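# Fit a sandpaper strip onto a hand sander

## Task

Mount the sandpaper strip on the hand sander with each of its two ends held beneath a clamp, the sheet sitting straight and tight against the sander's base on every side.

## Robot and tools

Robot: two arms, left_arm and right_arm, each ending in a four-digit hand (index, middle, ring, thumb) with 16 motors. right_arm has a right hand and left_arm a mirrored left hand. Scene frame: origin at table-top height midway between the nominal arm bases, +z up, +x out over the table, left_arm on the +y side. Calibrated bases: left_arm (-0.034, +0.448, +0.028) m, right_arm (-0.006, -0.412, +0.028) m, each with a tiny yaw.

Hand point axes (right hand): +z along straight fingers toward the tips, +y out of the palm face, +x across the palm pointing away from the thumb. On the left hand +x points toward the thumb. The palm face sits at y = -0.062 m; straight fingertips reach about 0.12 m past the hand point in z. A rigid mast near the wrist on the palm side can bump things.

The 48-number row, shared by execute_actions and move: all values in [-1, 1], one flat list covering both arms. Numbers 1-6: left_arm dx, dy, dz, rx, ry, rz. Numbers 7-22: left hand motor goals. 23: left current_limit. 24: left speed. Then 25-48 repeat that layout for right_arm. The six pose numbers are an offset, not a pose: they count from that arm's Hand target as it stood when the action (or move) began, expressed along the Hand target's own axes. Scale: 1.0 = 0.6 m for dx, dy, dz and 180 degrees for rx, ry, rz, which together form one rotation vector. Every row of an action is measured from the same start, so sending an offset again moves the arm further. Six zeros re-command the current Hand target. The controller caps commanded orientation at 32 degrees away from the measured one per step.

Hand motor order, per arm: index_abd, index_mcp, index_pip, index_dip, middle_abd, middle_mcp, middle_pip, middle_dip, ring_abd, ring_mcp, ring_pip, ring_dip, thumb_cmc, thumb_axl, thumb_mcp, thumb_ipl. Each is an absolute goal angle mapped linearly between its stops; +1 bends fingers toward the palm (mcp, pip, dip), spreads them away from the thumb (abd), or swings the thumb in front of the palm (cmc). Straight values: abd 0.00, mcp -0.75, pip -0.58, dip -0.70, thumb_cmc -0.71, thumb_axl -0.68, thumb_mcp -0.23, thumb_ipl -0.17. A 0 in a hand slot is itself a goal; to leave a hand untouched, copy back its hand_goal, hand_current_limit and hand_speed. current_limit maps -1..+1 to 0..550 mA (start +0.4); speed maps to (speed+1)/2 of 8.5 rad/s (start -0.6). Settings persist until rewritten.

Tools:
- execute_actions(actions, cameras): actions is a list of actions; each action is up to 15 rows of 48 numbers, one row per 1/30 s step, a short action holding its final row. cameras: list of names, ["all"] or []; images come back when asked or when actions is empty.
- move(target, speed, blend, stop_force, zero, blocking, cameras): target is one 48-number row or up to 15 rows; every row's offsets count from the same starting Hand targets. speed in m/s, 0.002 to 3.6, default 0.25 (turning up to twice that in rad/s), one value or one per target. blend in metres rounds corners of a list. stop_force in N, 3 to 120, ends an arm's path when its wrist sensor feels that much push; unreliable while the hand rotates. zero (default true) re-zeros the sensor before the move. blocking=false returns early, not allowed with stop_force.
- wait(seconds 0 to 10), stop() brakes a running move, zoom_image(camera, region [x0, y0, x1, y1] in pixels, at most 504 per side), zero_wrist_force(arm), finished_scene(scene).
Cameras: cam_high, cam_low, cam_end_a, cam_end_b, cam_far, cam_left_wrist, cam_right_wrist, all 672x504.

Results: end_effector_position (m), end_effector_quat_wxyz and velocities in the scene frame; Hand target = last commanded pose, which the next offsets count from (the hand often rests slightly short of it; send the missing distance). Joint positions and torques; Wrist force/torque in the hand's own axes, plus the peak since last shown. Per hand: hand_goal, hand_measured, hand_current_ma, hand_state (moving, goal, blocked, overload). The move line reports the ending (done, off_target, moving, held, fault) and limits (paced = pose clipped, held = steps withheld).

Cautions: the arms are stiff, so aiming even slightly beyond a firm contact can trigger a stop; use slow moves and stop_force near surfaces. A contact torque over the joint limits (wrist joints 25.2 N m) or an outside force around 150 N halts the arm for 10 s. Keep the arms and hands from pressing on each other. A motor drawing 495 mA or more for 5 s shuts down for 10 s, so don't squeeze hard for long. Motors at 85 °C brake the arm. Avoid paths near an arm's own base. Nothing may fall or be left off the table; don't drop or fling parts or strike fixed objects.

Each tool is called after "Call:" as name(argument=value, ...) on one line, values as JSON.

## Session

Call:
execute_actions(actions=[])

Scene clock: 0.00 s.
left_arm: end_effector_position=(+0.5000, +0.2082, +0.3568) hand_goal=(+0.000, -0.754, -0.576, -0.696, +0.000, -0.754, -0.576, -0.696, +0.000, -0.754, -0.576, -0.696, -0.714, -0.678, -0.226, -0.168) hand_measured=(+0.000, -0.754, -0.576, -0.696, +0.000, -0.754, -0.576, -0.696, +0.000, -0.754, -0.576, -0.696, -0.714, -0.678, -0.226, -0.168) hand_current_ma=(+0, +0, +0, +0, +0, +0, +0, +0, +0, +0, +0, +0, +0, +0, +0, +0) hand_state=(goal, goal, goal, goal, goal, goal, goal, goal, goal, goal, goal, goal, goal, goal, goal, goal) hand_current_limit=0.40 hand_speed=-0.60 end_effector_quat_wxyz=(+0.524, +0.652, -0.161, +0.524) | right_arm: end_effector_position=(+0.7201, -0.6169, +0.2108) hand_goal=(+0.000, -0.754, -0.576, -0.696, +0.000, -0.754, -0.576, -0.696, +0.000, -0.754, -0.576, -0.696, -0.714, -0.678, -0.226, -0.168) hand_measured=(+0.000, -0.754, -0.576, -0.696, +0.000, -0.754, -0.576, -0.696, +0.000, -0.754, -0.576, -0.696, -0.714, -0.678, -0.226, -0.168) hand_current_ma=(+0, +0, +0, +0, +0, +0, +0, +0, +0, +0, +0, +0, +0, +0, +0, +0) hand_state=(goal, goal, goal, goal, goal, goal, goal, goal, goal, goal, goal, goal, goal, goal, goal, goal) hand_current_limit=0.40 hand_speed=-0.60 end_effector_quat_wxyz=(-0.055, +0.685, +0.557, +0.467)
Joint positions: left_arm=[3.425 -2.288 -1.873 1.347 0.31 0.714] | right_arm=[-0.767 -1.107 1.828 -2.344 -0.593 -0.502]
Joint velocities: within noise
Joint torques (N m): no reading
Motor temperatures (°C): left_arm=[30 29 28 35 35 39] | right_arm=[27 31 31 37 34 37]
Wrist force (N): no reading
Wrist torque (N m): no reading
Wrist force, peak (N): no reading
Hand target: left_arm +0.5000, +0.2082, +0.3568; +0.524, +0.652, -0.161, +0.524 | right_arm +0.7201, -0.6169, +0.2108; -0.055, +0.685, +0.557, +0.467

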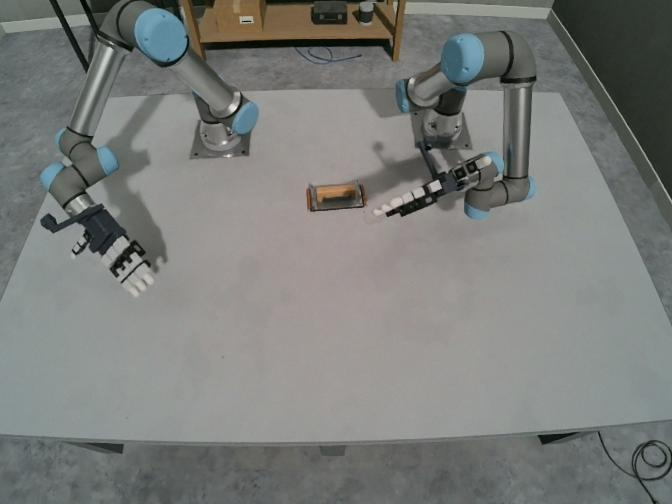

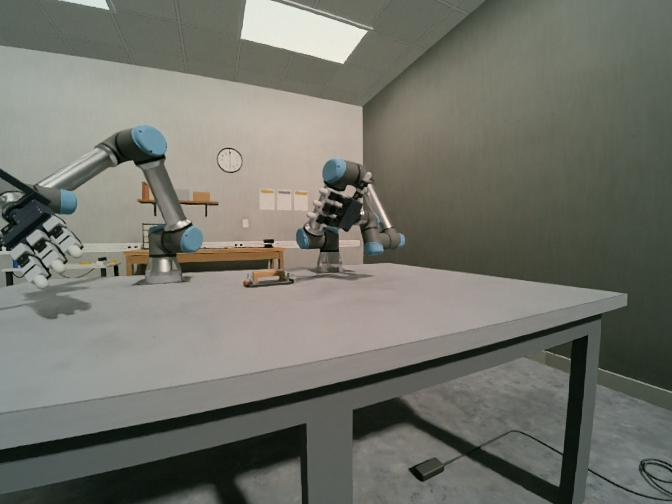

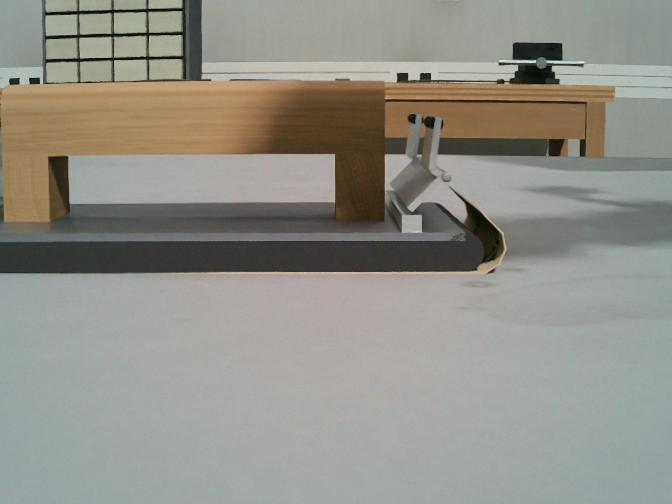

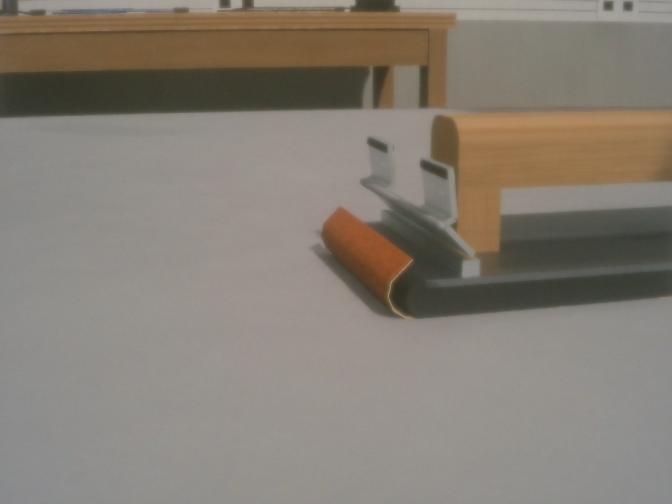

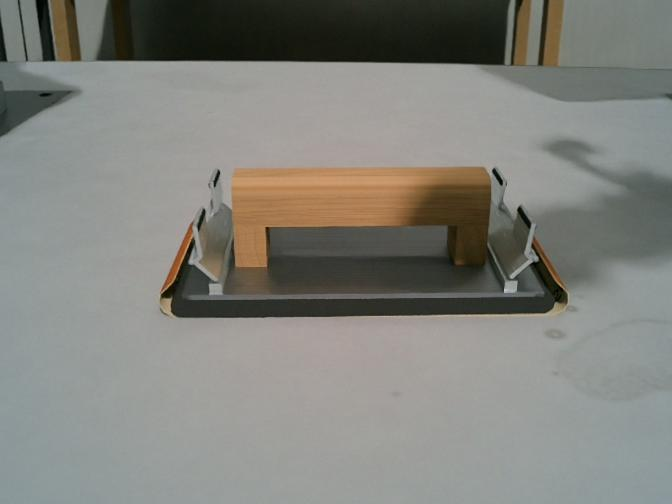

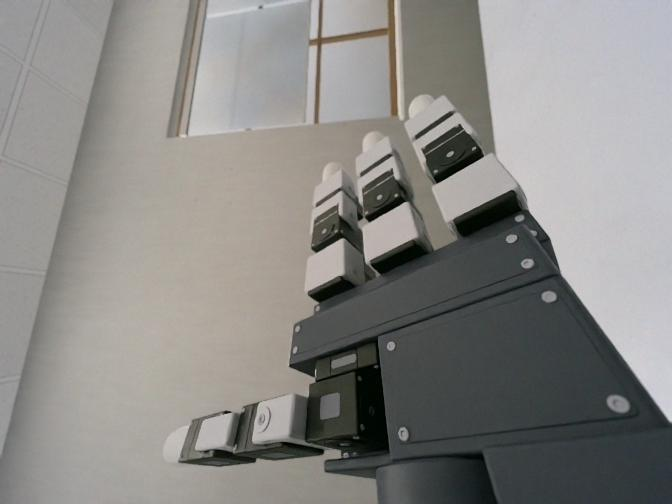

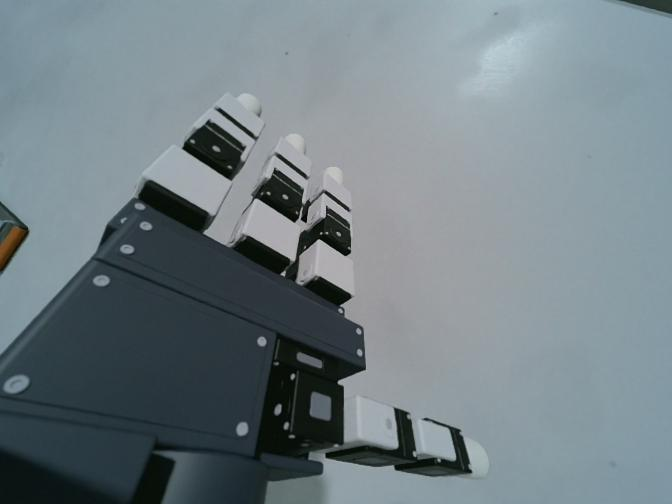

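Call:
zoom_image(camera="cam_far", region=[140, 150, 364, 330])

Call:
zoom_image(camera="cam_far", region=[420, 150, 600, 330])

Call:
zoom_image(camera="cam_end_a", region=[330, 80, 560, 300])

Call:
zoom_image(camera="cam_end_b", region=[300, 110, 520, 330])

Call:
zoom_image(camera="cam_high", region=[290, 150, 390, 230])

Scaled by 2.250 from the camera's 672x504 image, which has a finer 960x720 frame.

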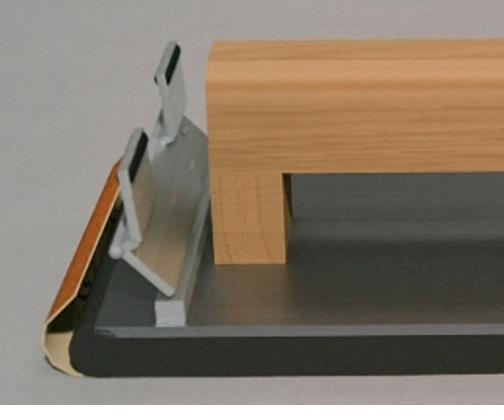

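Scaled by 2.800 from the camera's 672x504 image, which has a finer 960x720 frame.

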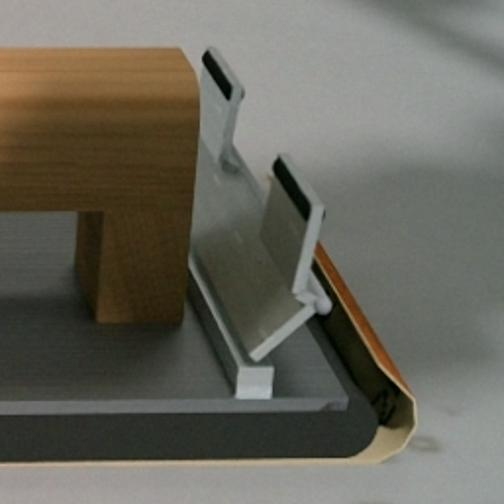

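Scaled by 2.191 from the camera's 672x504 image, which has a finer 960x720 frame.

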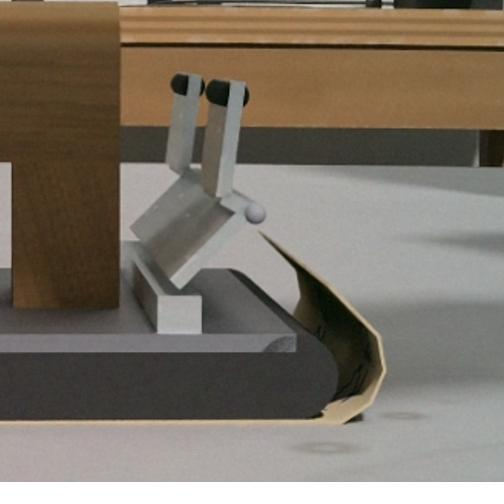

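Scaled by 2.291 from the camera's 672x504 image, which has a finer 960x720 frame.

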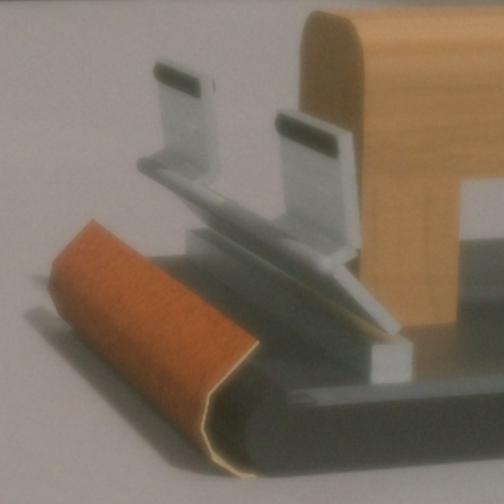

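Scaled by 5.040 from the camera's 672x504 image, which has a finer 960x720 frame.

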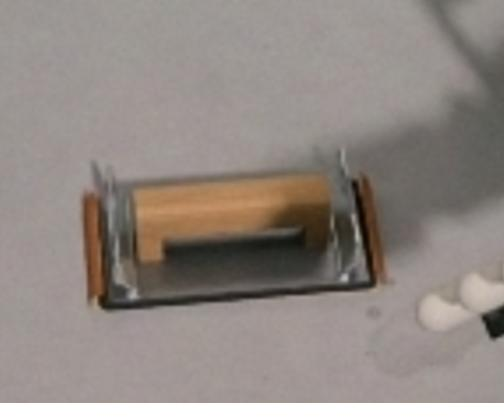

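Call:
zoom_image(camera="cam_end_a", region=[380, 150, 520, 290])

Call:
zoom_image(camera="cam_end_b", region=[310, 190, 430, 330])

Call:
zoom_image(camera="cam_far", region=[480, 160, 600, 330])

Call:
zoom_image(camera="cam_far", region=[140, 160, 270, 330])

Scaled by 3.600 from the camera's 672x504 image, which has a finer 960x720 frame.

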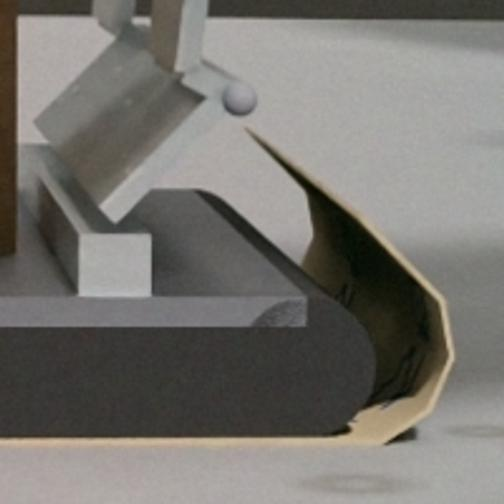

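Scaled by 3.600 from the camera's 672x504 image, which has a finer 960x720 frame.

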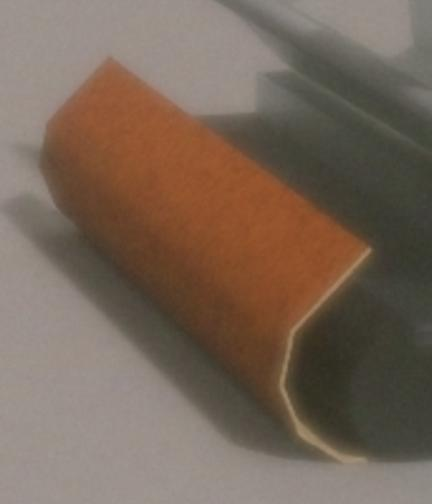

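Scaled by 2.965 from the camera's 672x504 image, which has a finer 960x720 frame.

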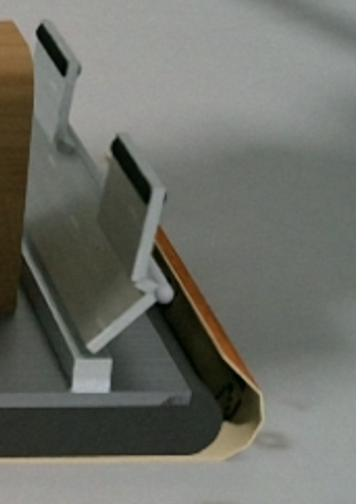

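Scaled by 2.965 from the camera's 672x504 image, which has a finer 960x720 frame.

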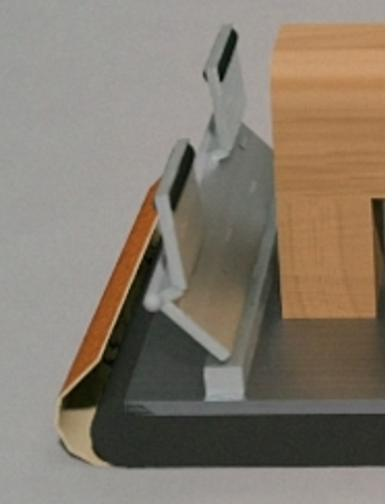

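Call:
move(target=[-0.0948, 0.0398, -0.3538, -0.3328, -0.1631, 0.6643, 0, 0.205, 0.445, 0.174, 0, -0.7534, -0.5766, -0.6957, 0, 0.205, 0.445, 0.174, -0.714, -0.678, -0.226, -0.168, 0.6, -0.6, 0.6662, -0.818, -0.141, 0.0888, -0.2196, 0.4713, 0, 0.205, 0.445, 0.174, 0, -0.7534, -0.5766, -0.6957, 0, 0.205, 0.445, 0.174, -0.714, -0.678, -0.226, -0.168, 0.6, -0.6], speed=0.25, cameras=["cam_high", "cam_low", "cam_far"])

Scene clock: 366.80 s.
left_arm: end_effector_position=(+0.3501, +0.3603, +0.2998) hand_goal=(+0.000, +0.204, +0.444, +0.174, +0.000, -0.754, -0.576, -0.696, +0.000, +0.204, +0.444, +0.174, -0.714, -0.678, -0.226, -0.168) hand_measured=(+0.000, +0.202, +0.442, +0.172, +0.002, -0.748, -0.576, -0.696, +0.000, +0.202, +0.442, +0.172, -0.708, -0.678, -0.226, -0.168) hand_current_ma=(+0, +0, +0, +0, +0, +2, +0, +0, +0, +0, +0, +0, +1, +0, +0, +0) hand_state=(goal, goal, goal, goal, goal, goal, goal, goal, goal, goal, goal, goal, goal, goal, goal, goal) hand_current_limit=0.60 hand_speed=-0.60 end_effector_quat_wxyz=(+0.000, +0.000, +0.906, -0.423) | right_arm: end_effector_position=(+0.2497, -0.1991, +0.3199) hand_goal=(+0.000, +0.204, +0.444, +0.174, +0.000, -0.754, -0.576, -0.696, +0.000, +0.204, +0.444, +0.174, -0.714, -0.678, -0.226, -0.168) hand_measured=(+0.000, +0.190, +0.440, +0.172, +0.000, -0.750, -0.576, -0.696, +0.000, +0.188, +0.440, +0.172, -0.712, -0.678, -0.224, -0.168) hand_current_ma=(+0, -7, -1, +0, +0, +1, +0, +0, +0, -8, -1, +0, +0, +0, +0, +0) hand_state=(goal, goal, goal, goal, goal, goal, goal, goal, goal, goal, goal, goal, goal, goal, goal, goal) hand_current_limit=0.60 hand_speed=-0.60 end_effector_quat_wxyz=(-0.259, +0.966, +0.000, +0.000)
Joint positions: left_arm=[3.592 -1.825 -1.661 1.467 -0.794 2.172] | right_arm=[0.103 -2.042 2.082 -1.688 -1.053 1.725]
Joint torques (N m): left_arm=[12.26 43.05 1.16 -0.77 -0.01 1.76] | right_arm=[10.34 8.93 -30.07 -4.45 -0.53 1.56]
Wrist force (N): left_arm=[-1.3 -2.8 -4.5] | right_arm=[-0.4 0.4 0.9]
Wrist torque (N m): left_arm=[0.12 0.18 -0.22] | right_arm=[0.09 -0.03 -0.09]
Wrist force, peak (N): left_arm=[-1.6 -2.8 -4.7] | right_arm=[-0.5 0.9 1.2]
Hand target: left_arm +0.3501, +0.3603, +0.2998; +0.000, +0.000, +0.906, -0.423 | right_arm +0.2497, -0.1991, +0.3199; -0.259, +0.966, +0.000, +0.000
Off the commanded pose: left_arm 0.000 m, 0 deg | right_arm 0.000 m, 0 deg.
move: done
Images, in order (width x height): cam_high 672x504, cam_low 672x504, cam_far 672x504.

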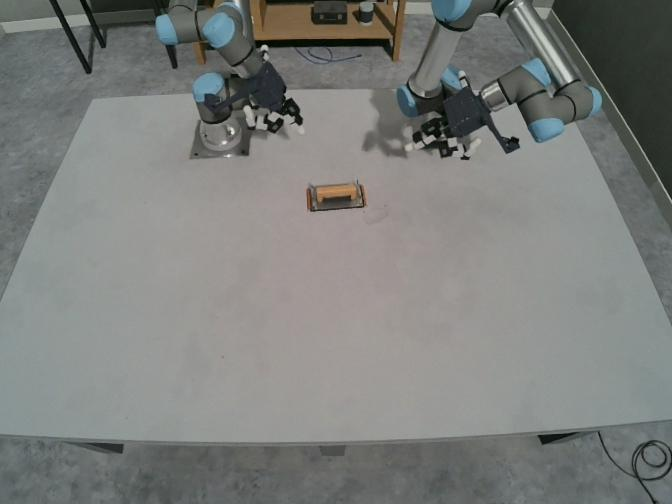

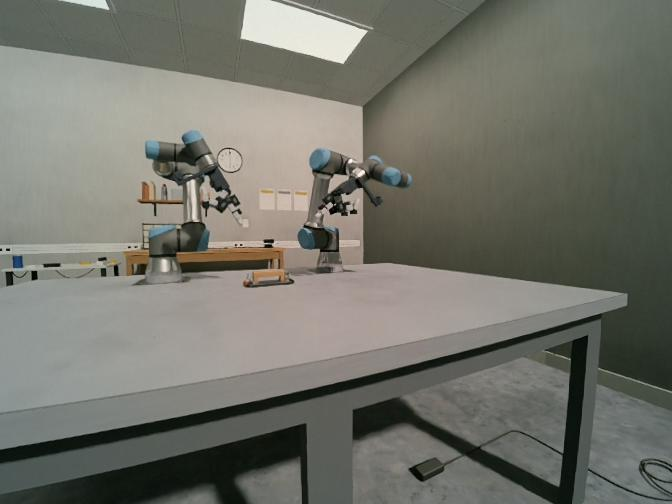

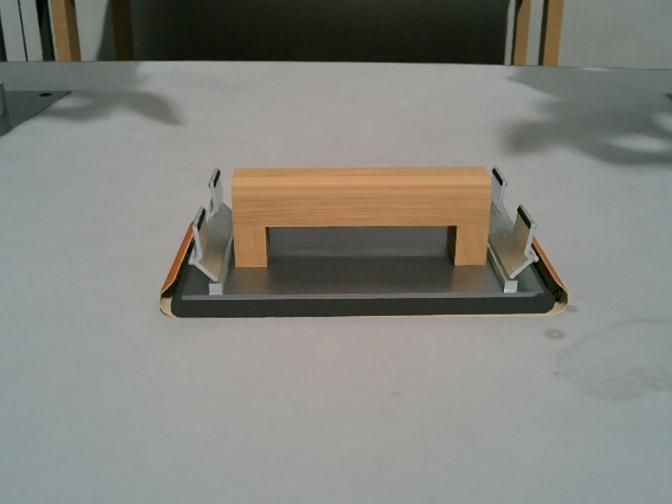

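Call:
move(target=[0.1217, 0.2138, 0.212, 0, 0, 0, 0, 0.205, 0.445, 0.174, 0, -0.7534, -0.5766, -0.6957, 0, 0.205, 0.445, 0.174, -0.714, -0.678, -0.226, -0.168, 0.6, -0.6, 0, -0.086, 0.1843, 0, 0, 0, 0, 0.205, 0.445, 0.174, 0, -0.7534, -0.5766, -0.6957, 0, 0.205, 0.445, 0.174, -0.714, -0.678, -0.226, -0.168, 0.6, -0.6], speed=0.2, cameras=["cam_high", "cam_end_a", "cam_far", "cam_left_wrist", "cam_right_wrist"])

Scene clock: 374.93 s.
left_arm: end_effector_position=(+0.2769, +0.3453, +0.1199) hand_goal=(+0.000, +0.204, +0.444, +0.174, +0.000, -0.754, -0.576, -0.696, +0.000, +0.204, +0.444, +0.174, -0.714, -0.678, -0.226, -0.168) hand_measured=(+0.000, +0.202, +0.442, +0.172, +0.002, -0.748, -0.576, -0.696, +0.000, +0.202, +0.442, +0.172, -0.708, -0.678, -0.226, -0.168) hand_current_ma=(+0, +0, +0, +0, +0, +2, +0, +0, +0, +0, +0, +0, +1, +0, +0, +0) hand_state=(goal, goal, goal, goal, goal, goal, goal, goal, goal, goal, goal, goal, goal, goal, goal, goal) hand_current_limit=0.60 hand_speed=-0.60 end_effector_quat_wxyz=(+0.000, +0.000, +0.906, -0.423) | right_arm: end_effector_position=(+0.2497, -0.0992, +0.2499) hand_goal=(+0.000, +0.204, +0.444, +0.174, +0.000, -0.754, -0.576, -0.696, +0.000, +0.204, +0.444, +0.174, -0.714, -0.678, -0.226, -0.168) hand_measured=(+0.000, +0.190, +0.440, +0.172, +0.000, -0.750, -0.576, -0.696, +0.000, +0.188, +0.440, +0.172, -0.712, -0.678, -0.224, -0.168) hand_current_ma=(+0, -7, -1, +0, +0, +1, +0, +0, +0, -8, -1, +0, +0, +0, +0, +0) hand_state=(goal, goal, goal, goal, goal, goal, goal, goal, goal, goal, goal, goal, goal, goal, goal, goal) hand_current_limit=0.60 hand_speed=-0.60 end_effector_quat_wxyz=(-0.259, +0.966, +0.000, +0.000)
Joint positions: left_arm=[3.643 -1.924 -2.105 1.965 -0.817 2.235] | right_arm=[0.394 -1.808 2.161 -2.157 -1.098 2.052]
Joint torques (N m): left_arm=[13.93 13.72 -2.97 -0.87 0.05 1.66] | right_arm=[10.57 -0.9 -28.53 -4.47 -0.71 1.52]
Wrist force (N): left_arm=[-1.4 -2.8 -4.6] | right_arm=[0.1 0.4 0.3]
Wrist torque (N m): left_arm=[0.12 0.20 -0.22] | right_arm=[0.16 -0.09 -0.04]
Wrist force, peak (N): left_arm=[-2.2 -3.3 -5.3] | right_arm=[0.2 0.5 1.2]
Hand target: left_arm +0.2769, +0.3453, +0.1198; +0.000, +0.000, +0.906, -0.423 | right_arm +0.2497, -0.0991, +0.2499; -0.259, +0.966, +0.000, +0.000
Off the commanded pose: left_arm 0.000 m, 0 deg | right_arm 0.000 m, 0 deg.
move: done
Images, in order (width x height): cam_high 672x504, cam_end_a 672x504, cam_far 672x504, cam_left_wrist 672x504, cam_right_wrist 672x504.

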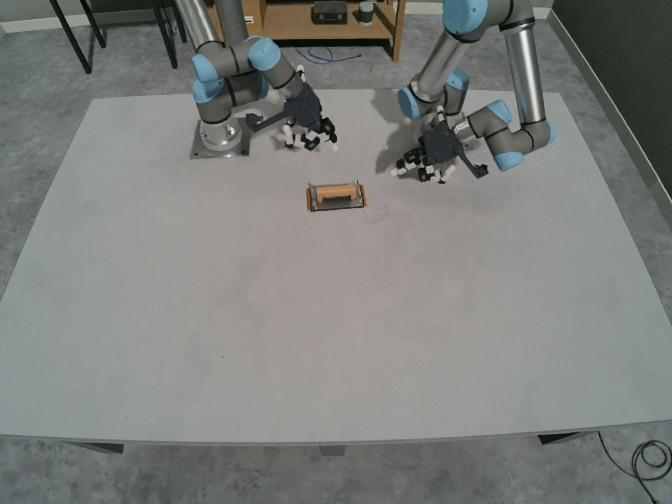

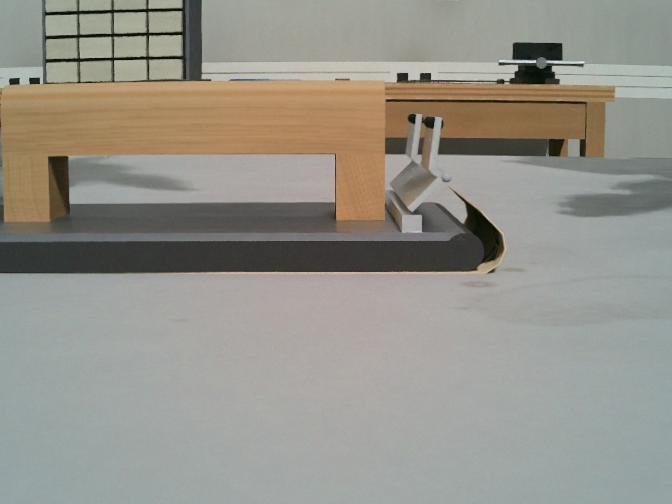

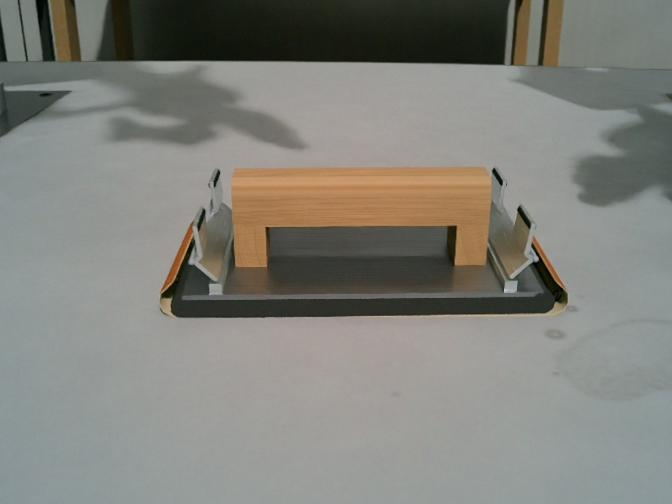

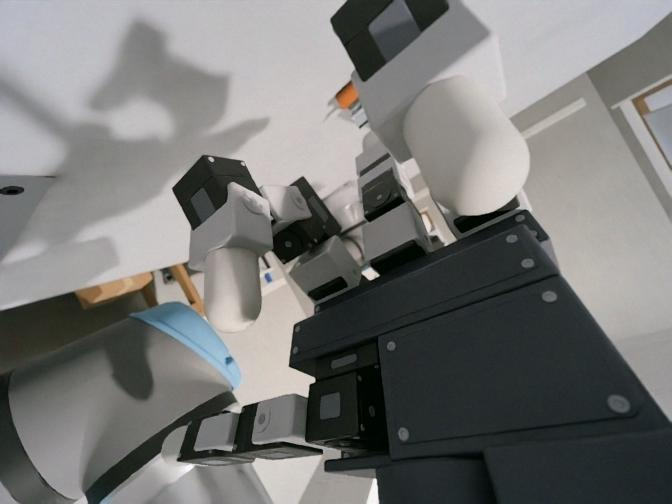

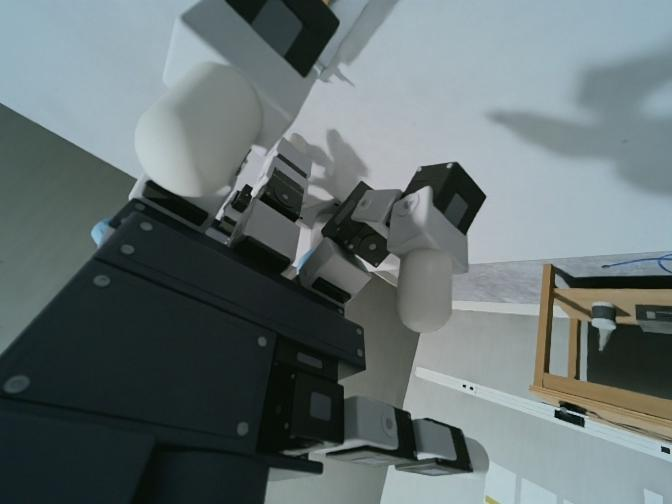

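Call:
zoom_image(camera="cam_high", region=[260, 80, 500, 240])

Scaled by 2.100 from the camera's 672x504 image, which has a finer 960x720 frame.

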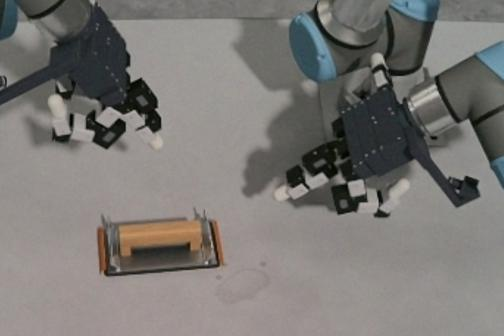

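Call:
move(target=[-0.025, 0.0233, 0.1175, 0, 0, 0, 0, 0.205, 0.445, 0.174, 0, -0.7534, -0.5766, -0.6957, 0, 0.205, 0.445, 0.174, -0.714, -0.678, -0.226, -0.168, 0.6, -0.6, 0, 0, 0, 0, 0, 0, 0, 0.205, 0.445, 0.174, 0, -0.7534, -0.5766, -0.6957, 0, 0.205, 0.445, 0.174, -0.714, -0.678, -0.226, -0.168, 0.6, -0.6], speed=0.15, cameras=["cam_high", "cam_end_a", "cam_far"])

Scene clock: 393.23 s.
left_arm: end_effector_position=(+0.2919, +0.3003, +0.0639) hand_goal=(+0.000, +0.204, +0.444, +0.174, +0.000, -0.754, -0.576, -0.696, +0.000, +0.204, +0.444, +0.174, -0.714, -0.678, -0.226, -0.168) hand_measured=(+0.000, +0.202, +0.442, +0.172, +0.002, -0.748, -0.576, -0.696, +0.000, +0.202, +0.442, +0.172, -0.708, -0.678, -0.226, -0.168) hand_current_ma=(+0, +0, +0, +0, +0, +2, +0, +0, +0, +0, +0, +0, +1, +0, +0, +0) hand_state=(goal, goal, goal, goal, goal, goal, goal, goal, goal, goal, goal, goal, goal, goal, goal, goal) hand_current_limit=0.60 hand_speed=-0.60 end_effector_quat_wxyz=(+0.000, +0.000, +0.906, -0.423) | right_arm: end_effector_position=(+0.2497, -0.0991, +0.2499) hand_goal=(+0.000, +0.204, +0.444, +0.174, +0.000, -0.754, -0.576, -0.696, +0.000, +0.204, +0.444, +0.174, -0.714, -0.678, -0.226, -0.168) hand_measured=(+0.000, +0.190, +0.440, +0.172, +0.000, -0.750, -0.576, -0.696, +0.000, +0.188, +0.440, +0.172, -0.712, -0.678, -0.224, -0.168) hand_current_ma=(+0, -7, -1, +0, +0, +1, +0, +0, +0, -8, -1, +0, +0, +0, +0, +0) hand_state=(goal, goal, goal, goal, goal, goal, goal, goal, goal, goal, goal, goal, goal, goal, goal, goal) hand_current_limit=0.60 hand_speed=-0.60 end_effector_quat_wxyz=(-0.259, +0.966, +0.000, +0.000)
Joint positions: left_arm=[3.492 -2.054 -2.064 2.192 -0.755 2.041] | right_arm=[0.394 -1.808 2.161 -2.157 -1.098 2.052]
Joint torques (N m): left_arm=[-8.7 16.71 20.87 -1.22 2.97 -1.36] | right_arm=[9.74 -0.32 -27.06 -4.51 -1.01 1.59]
Wrist force (N): left_arm=[-1.4 -2.7 -4.2] | right_arm=[0.1 0.2 0.6]
Wrist torque (N m): left_arm=[0.11 0.21 -0.15] | right_arm=[0.11 -0.09 -0.05]
Wrist force, peak (N): left_arm=[-1.2 -2.7 -5.4] | right_arm=[0.2 0.5 1.1]
Hand target: left_arm +0.2919, +0.3003, +0.0638; +0.000, +0.000, +0.906, -0.423 | right_arm +0.2497, -0.0991, +0.2499; -0.259, +0.966, +0.000, +0.000
Off the commanded pose: left_arm 0.000 m, 0 deg | right_arm 0.000 m, 0 deg.
move: done
Images, in order (width x height): cam_high 672x504, cam_end_a 672x504, cam_far 672x504.

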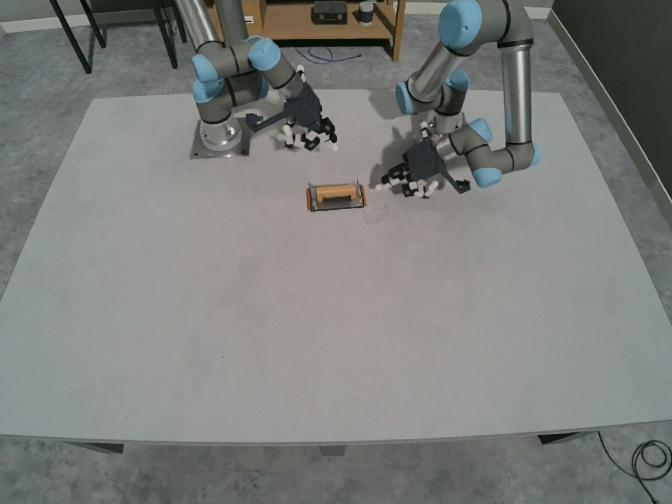

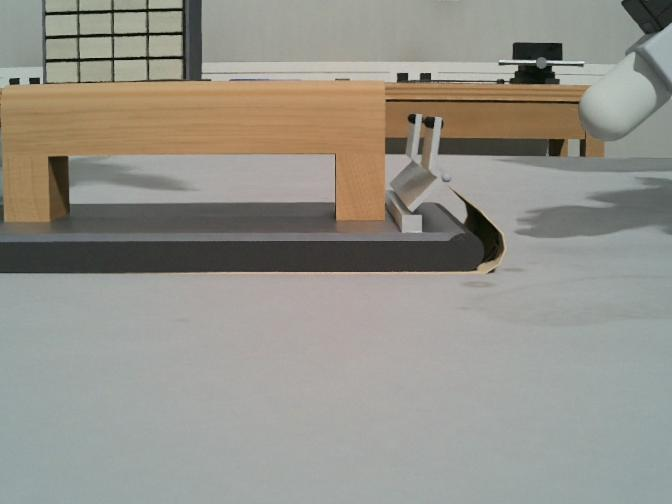

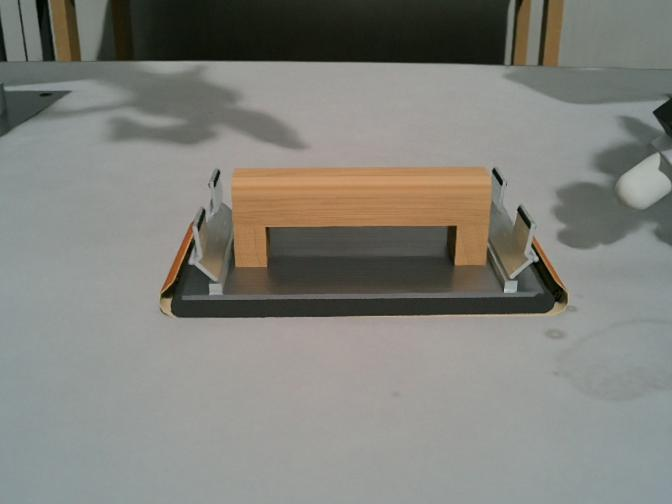

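Call:
move(target=[0, 0.0127, 0.0368, 0, 0, 0, 0, 0.205, 0.445, 0.174, 0, -0.7534, -0.5766, -0.6957, 0, 0.205, 0.445, 0.174, -0.714, -0.678, -0.226, -0.168, 0.6, -0.6, 0, 0, 0, 0, 0, 0, 0, 0.205, 0.445, 0.174, 0, -0.7534, -0.5766, -0.6957, 0, 0.205, 0.445, 0.174, -0.714, -0.678, -0.226, -0.168, 0.6, -0.6], speed=0.1, cameras=["cam_high", "cam_end_a", "cam_far"])

Call:
zoom_image(camera="cam_end_a", region=[380, 70, 672, 290])

Call:
zoom_image(camera="cam_far", region=[470, 150, 672, 330])

Call:
zoom_image(camera="cam_high", region=[290, 150, 450, 230])

Scene clock: 401.07 s.
left_arm: end_effector_position=(+0.2918, +0.2883, +0.0439) hand_goal=(+0.000, +0.204, +0.444, +0.174, +0.000, -0.754, -0.576, -0.696, +0.000, +0.204, +0.444, +0.174, -0.714, -0.678, -0.226, -0.168) hand_measured=(+0.000, +0.202, +0.442, +0.172, +0.002, -0.748, -0.576, -0.696, +0.000, +0.202, +0.442, +0.172, -0.708, -0.678, -0.226, -0.168) hand_current_ma=(+0, +0, +0, +0, +0, +2, +0, +0, +0, +0, +0, +0, +1, +0, +0, +0) hand_state=(goal, goal, goal, goal, goal, goal, goal, goal, goal, goal, goal, goal, goal, goal, goal, goal) hand_current_limit=0.60 hand_speed=-0.60 end_effector_quat_wxyz=(+0.000, +0.000, +0.906, -0.423) | right_arm: end_effector_position=(+0.2497, -0.0991, +0.2499) hand_goal=(+0.000, +0.204, +0.444, +0.174, +0.000, -0.754, -0.576, -0.696, +0.000, +0.204, +0.444, +0.174, -0.714, -0.678, -0.226, -0.168) hand_measured=(+0.000, +0.190, +0.440, +0.172, +0.000, -0.750, -0.576, -0.696, +0.000, +0.188, +0.440, +0.172, -0.712, -0.678, -0.224, -0.168) hand_current_ma=(+0, -7, -1, +0, +0, +1, +0, +0, +0, -8, -1, +0, +0, +0, +0, +0) hand_state=(goal, goal, goal, goal, goal, goal, goal, goal, goal, goal, goal, goal, goal, goal, goal, goal) hand_current_limit=0.60 hand_speed=-0.60 end_effector_quat_wxyz=(-0.259, +0.966, +0.000, +0.000)
Joint positions: left_arm=[3.457 -2.095 -2.062 2.267 -0.743 1.992] | right_arm=[0.394 -1.808 2.161 -2.157 -1.098 2.052]
Joint torques (N m): left_arm=[-8.39 18.21 20.12 -1.11 2.92 -1.21] | right_arm=[10.22 -0.56 -27.14 -4.45 -0.92 1.58]
Wrist force (N): left_arm=[-1.6 -2.7 -4.3] | right_arm=[0.1 0.1 0.7]
Wrist torque (N m): left_arm=[0.11 0.23 -0.17] | right_arm=[0.08 -0.10 -0.05]
Wrist force, peak (N): left_arm=[-1.6 -2.9 -4.5] | right_arm=[0.4 0.6 0.9]
Hand target: left_arm +0.2919, +0.2883, +0.0438; +0.000, +0.000, +0.906, -0.423 | right_arm +0.2497, -0.0991, +0.2499; -0.259, +0.966, +0.000, +0.000
Off the commanded pose: left_arm 0.000 m, 0 deg | right_arm 0.000 m, 0 deg.
move: done
Images, in order (width x height): cam_high 672x504, cam_end_a 672x504, cam_far 672x504.

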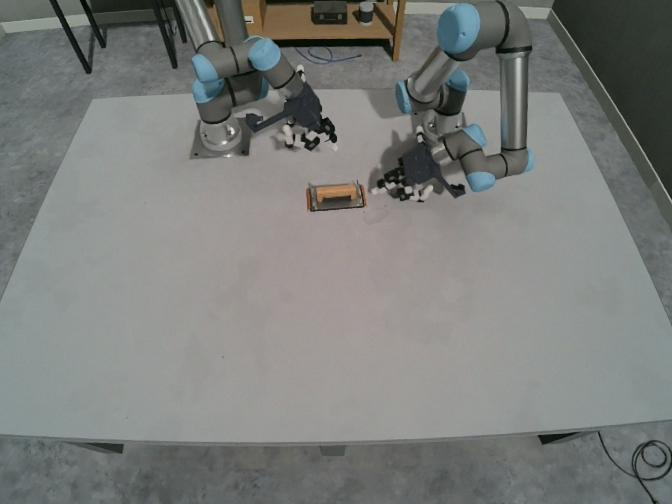

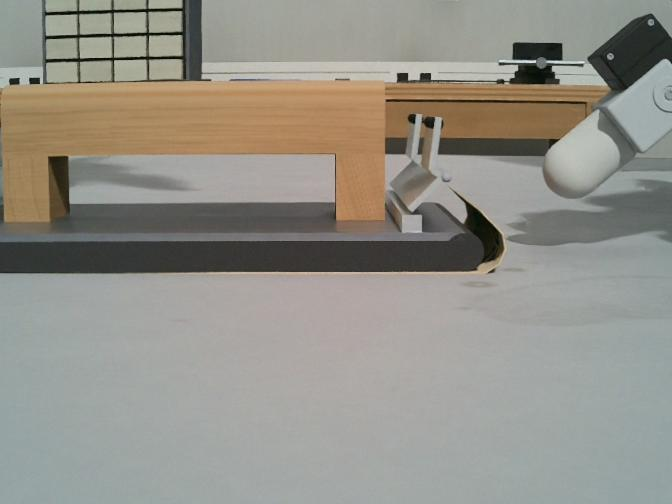

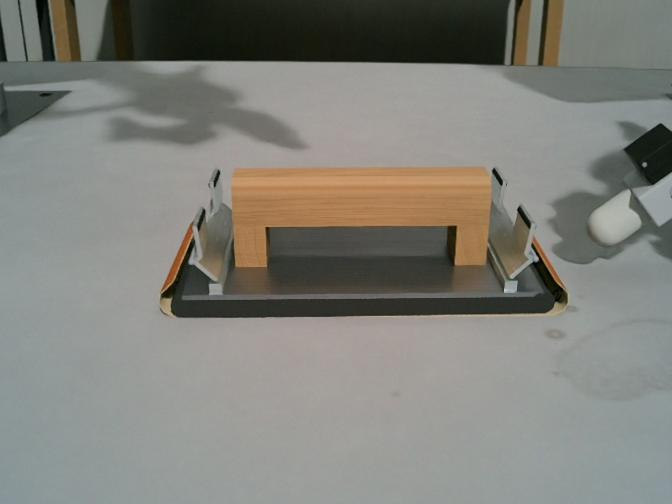

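Scaled by 1.726 from the camera's 672x504 image, which has a finer 960x720 frame.

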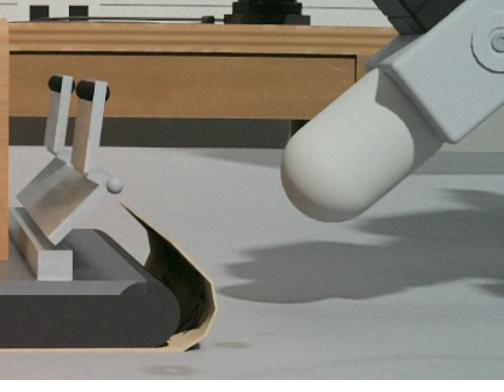

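Scaled by 2.495 from the camera's 672x504 image, which has a finer 960x720 frame.

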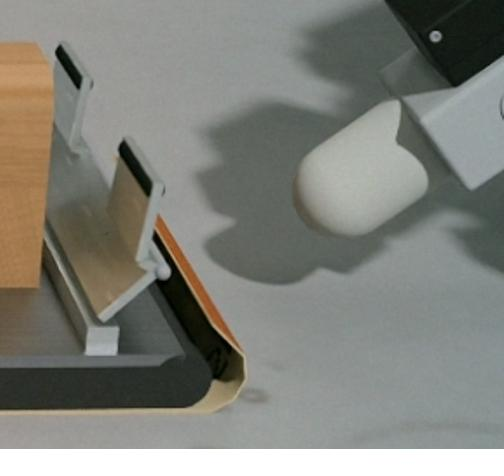

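Scaled by 3.150 from the camera's 672x504 image, which has a finer 960x720 frame.

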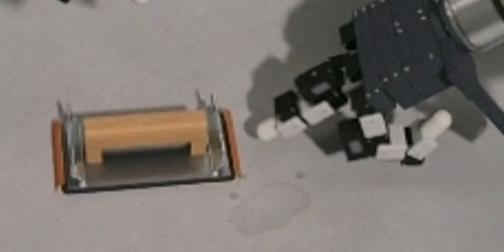

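Call:
move(target=[0, 0, 0, 0, 0, 0, 0, 0.205, 0.445, 0.174, 0, -0.7534, -0.5766, -0.6957, 0, 0.205, 0.445, 0.174, -0.714, -0.678, -0.226, -0.168, 0.6, -0.6, 0.0272, -0.0643, 0.2024, -0.0556, 0, 0, 0, 0.205, 0.445, 0.174, 0, -0.7534, -0.5766, -0.6957, 0, 0.205, 0.445, 0.174, -0.714, -0.678, -0.226, -0.168, 0.6, -0.6], speed=0.12, cameras=["cam_high", "cam_end_a", "cam_far"])

Call:
zoom_image(camera="cam_end_a", region=[340, 0, 672, 290])

Call:
zoom_image(camera="cam_far", region=[420, 100, 672, 330])

Scene clock: 443.57 s.
left_arm: end_effector_position=(+0.2919, +0.2883, +0.0438) hand_goal=(+0.000, +0.204, +0.444, +0.174, +0.000, -0.754, -0.576, -0.696, +0.000, +0.204, +0.444, +0.174, -0.714, -0.678, -0.226, -0.168) hand_measured=(+0.000, +0.202, +0.442, +0.172, +0.002, -0.748, -0.576, -0.696, +0.000, +0.202, +0.442, +0.172, -0.708, -0.678, -0.226, -0.168) hand_current_ma=(+0, +0, +0, +0, +0, +2, +0, +0, +0, +0, +0, +0, +1, +0, +0, +0) hand_state=(goal, goal, goal, goal, goal, goal, goal, goal, goal, goal, goal, goal, goal, goal, goal, goal) hand_current_limit=0.60 hand_speed=-0.60 end_effector_quat_wxyz=(+0.000, +0.000, +0.906, -0.423) | right_arm: end_effector_position=(+0.2661, -0.0051, +0.1640) hand_goal=(+0.000, +0.204, +0.444, +0.174, +0.000, -0.754, -0.576, -0.696, +0.000, +0.204, +0.444, +0.174, -0.714, -0.678, -0.226, -0.168) hand_measured=(+0.000, +0.190, +0.440, +0.172, +0.000, -0.750, -0.576, -0.696, +0.000, +0.188, +0.440, +0.172, -0.712, -0.678, -0.224, -0.168) hand_current_ma=(+0, -7, -1, +0, +0, +1, +0, +0, +0, -8, -1, +0, +0, +0, +0, +0) hand_state=(goal, goal, goal, goal, goal, goal, goal, goal, goal, goal, goal, goal, goal, goal, goal, goal) hand_current_limit=0.60 hand_speed=-0.60 end_effector_quat_wxyz=(-0.173, +0.985, +0.000, +0.000)
Joint positions: left_arm=[3.457 -2.095 -2.062 2.267 -0.743 1.992] | right_arm=[0.648 -1.415 2.022 -2.402 -1.302 2.28]
Joint torques (N m): left_arm=[-8.75 18.86 19.91 -0.85 3.02 -1.31] | right_arm=[9.7 -15.89 -23.74 -4.65 -0.97 1.29]
Wrist force (N): left_arm=[-1.4 -2.6 -4.2] | right_arm=[-0.2 0.1 0.7]
Wrist torque (N m): left_arm=[0.10 0.20 -0.15] | right_arm=[0.06 0.03 -0.08]
Wrist force, peak (N): left_arm=[-1.8 -2.7 -4.7] | right_arm=[0.1 -0.4 1.2]
Hand target: left_arm +0.2919, +0.2883, +0.0438; +0.000, +0.000, +0.906, -0.423 | right_arm +0.2661, -0.0050, +0.1640; -0.173, +0.985, +0.000, +0.000
Off the commanded pose: left_arm 0.000 m, 0 deg | right_arm 0.000 m, 0 deg.
move: done
Images, in order (width x height): cam_high 672x504, cam_end_a 672x504, cam_far 672x504.

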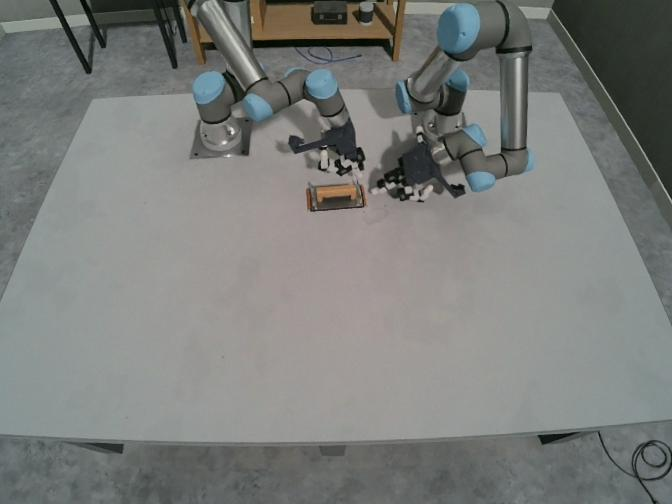

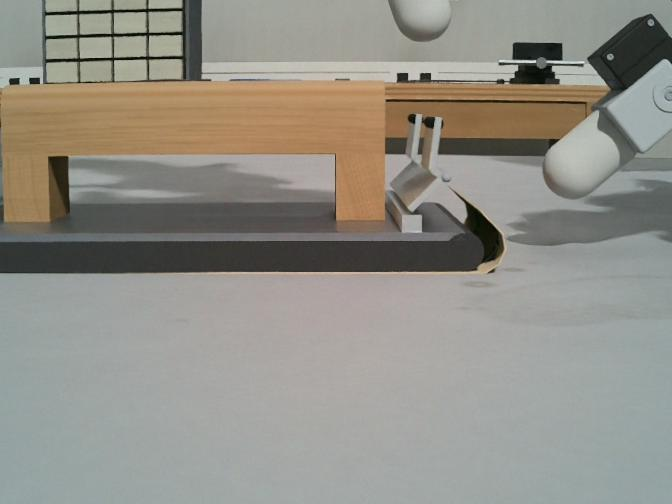

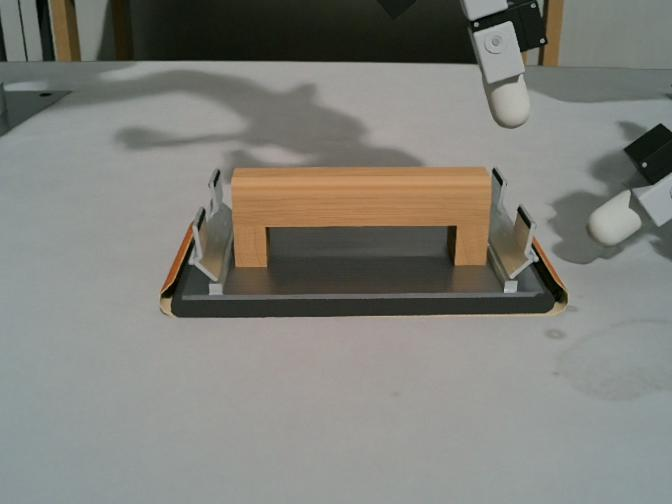

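Scaled by 1.518 from the camera's 672x504 image, which has a finer 960x720 frame.

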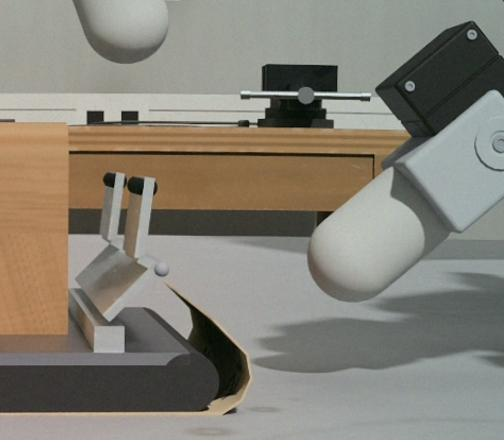

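Scaled by 2.000 from the camera's 672x504 image, which has a finer 960x720 frame.

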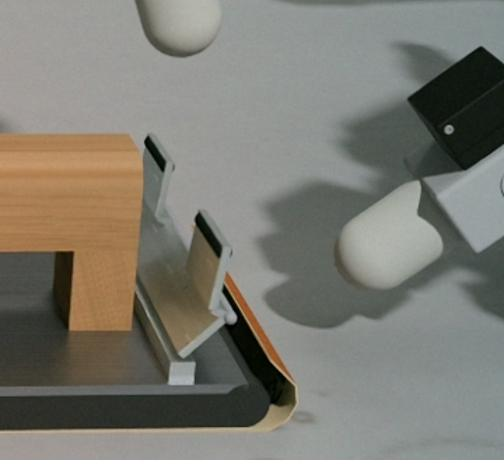

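Call:
zoom_image(camera="cam_far", region=[475, 155, 575, 245])

Call:
zoom_image(camera="cam_far", region=[155, 155, 255, 325])

Call:
zoom_image(camera="cam_end_a", region=[385, 100, 465, 240])

Call:
zoom_image(camera="cam_high", region=[300, 170, 400, 220])

Scaled by 5.040 from the camera's 672x504 image, which has a finer 960x720 frame.

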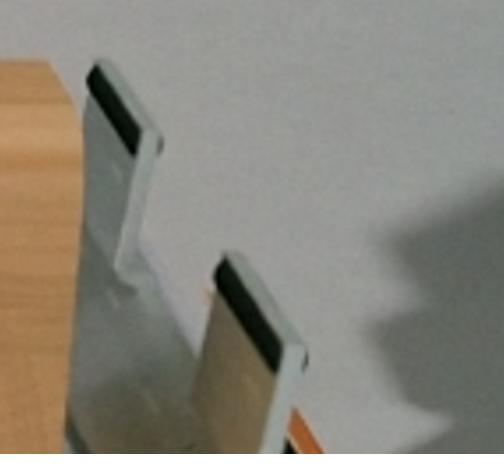

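Scaled by 2.965 from the camera's 672x504 image, which has a finer 960x720 frame.

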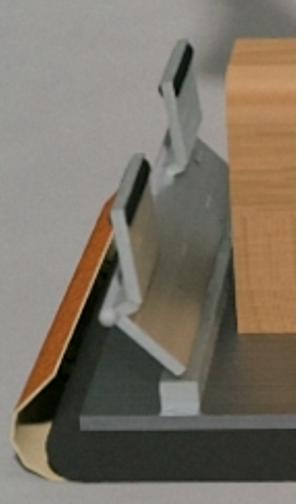

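Scaled by 3.600 from the camera's 672x504 image, which has a finer 960x720 frame.

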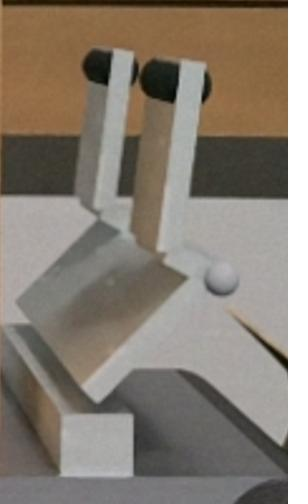

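Scaled by 5.040 from the camera's 672x504 image, which has a finer 960x720 frame.

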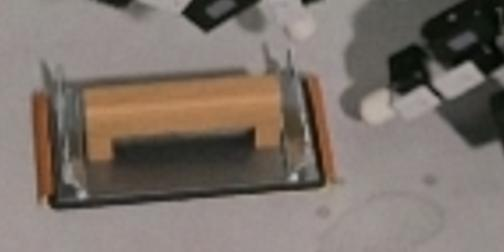

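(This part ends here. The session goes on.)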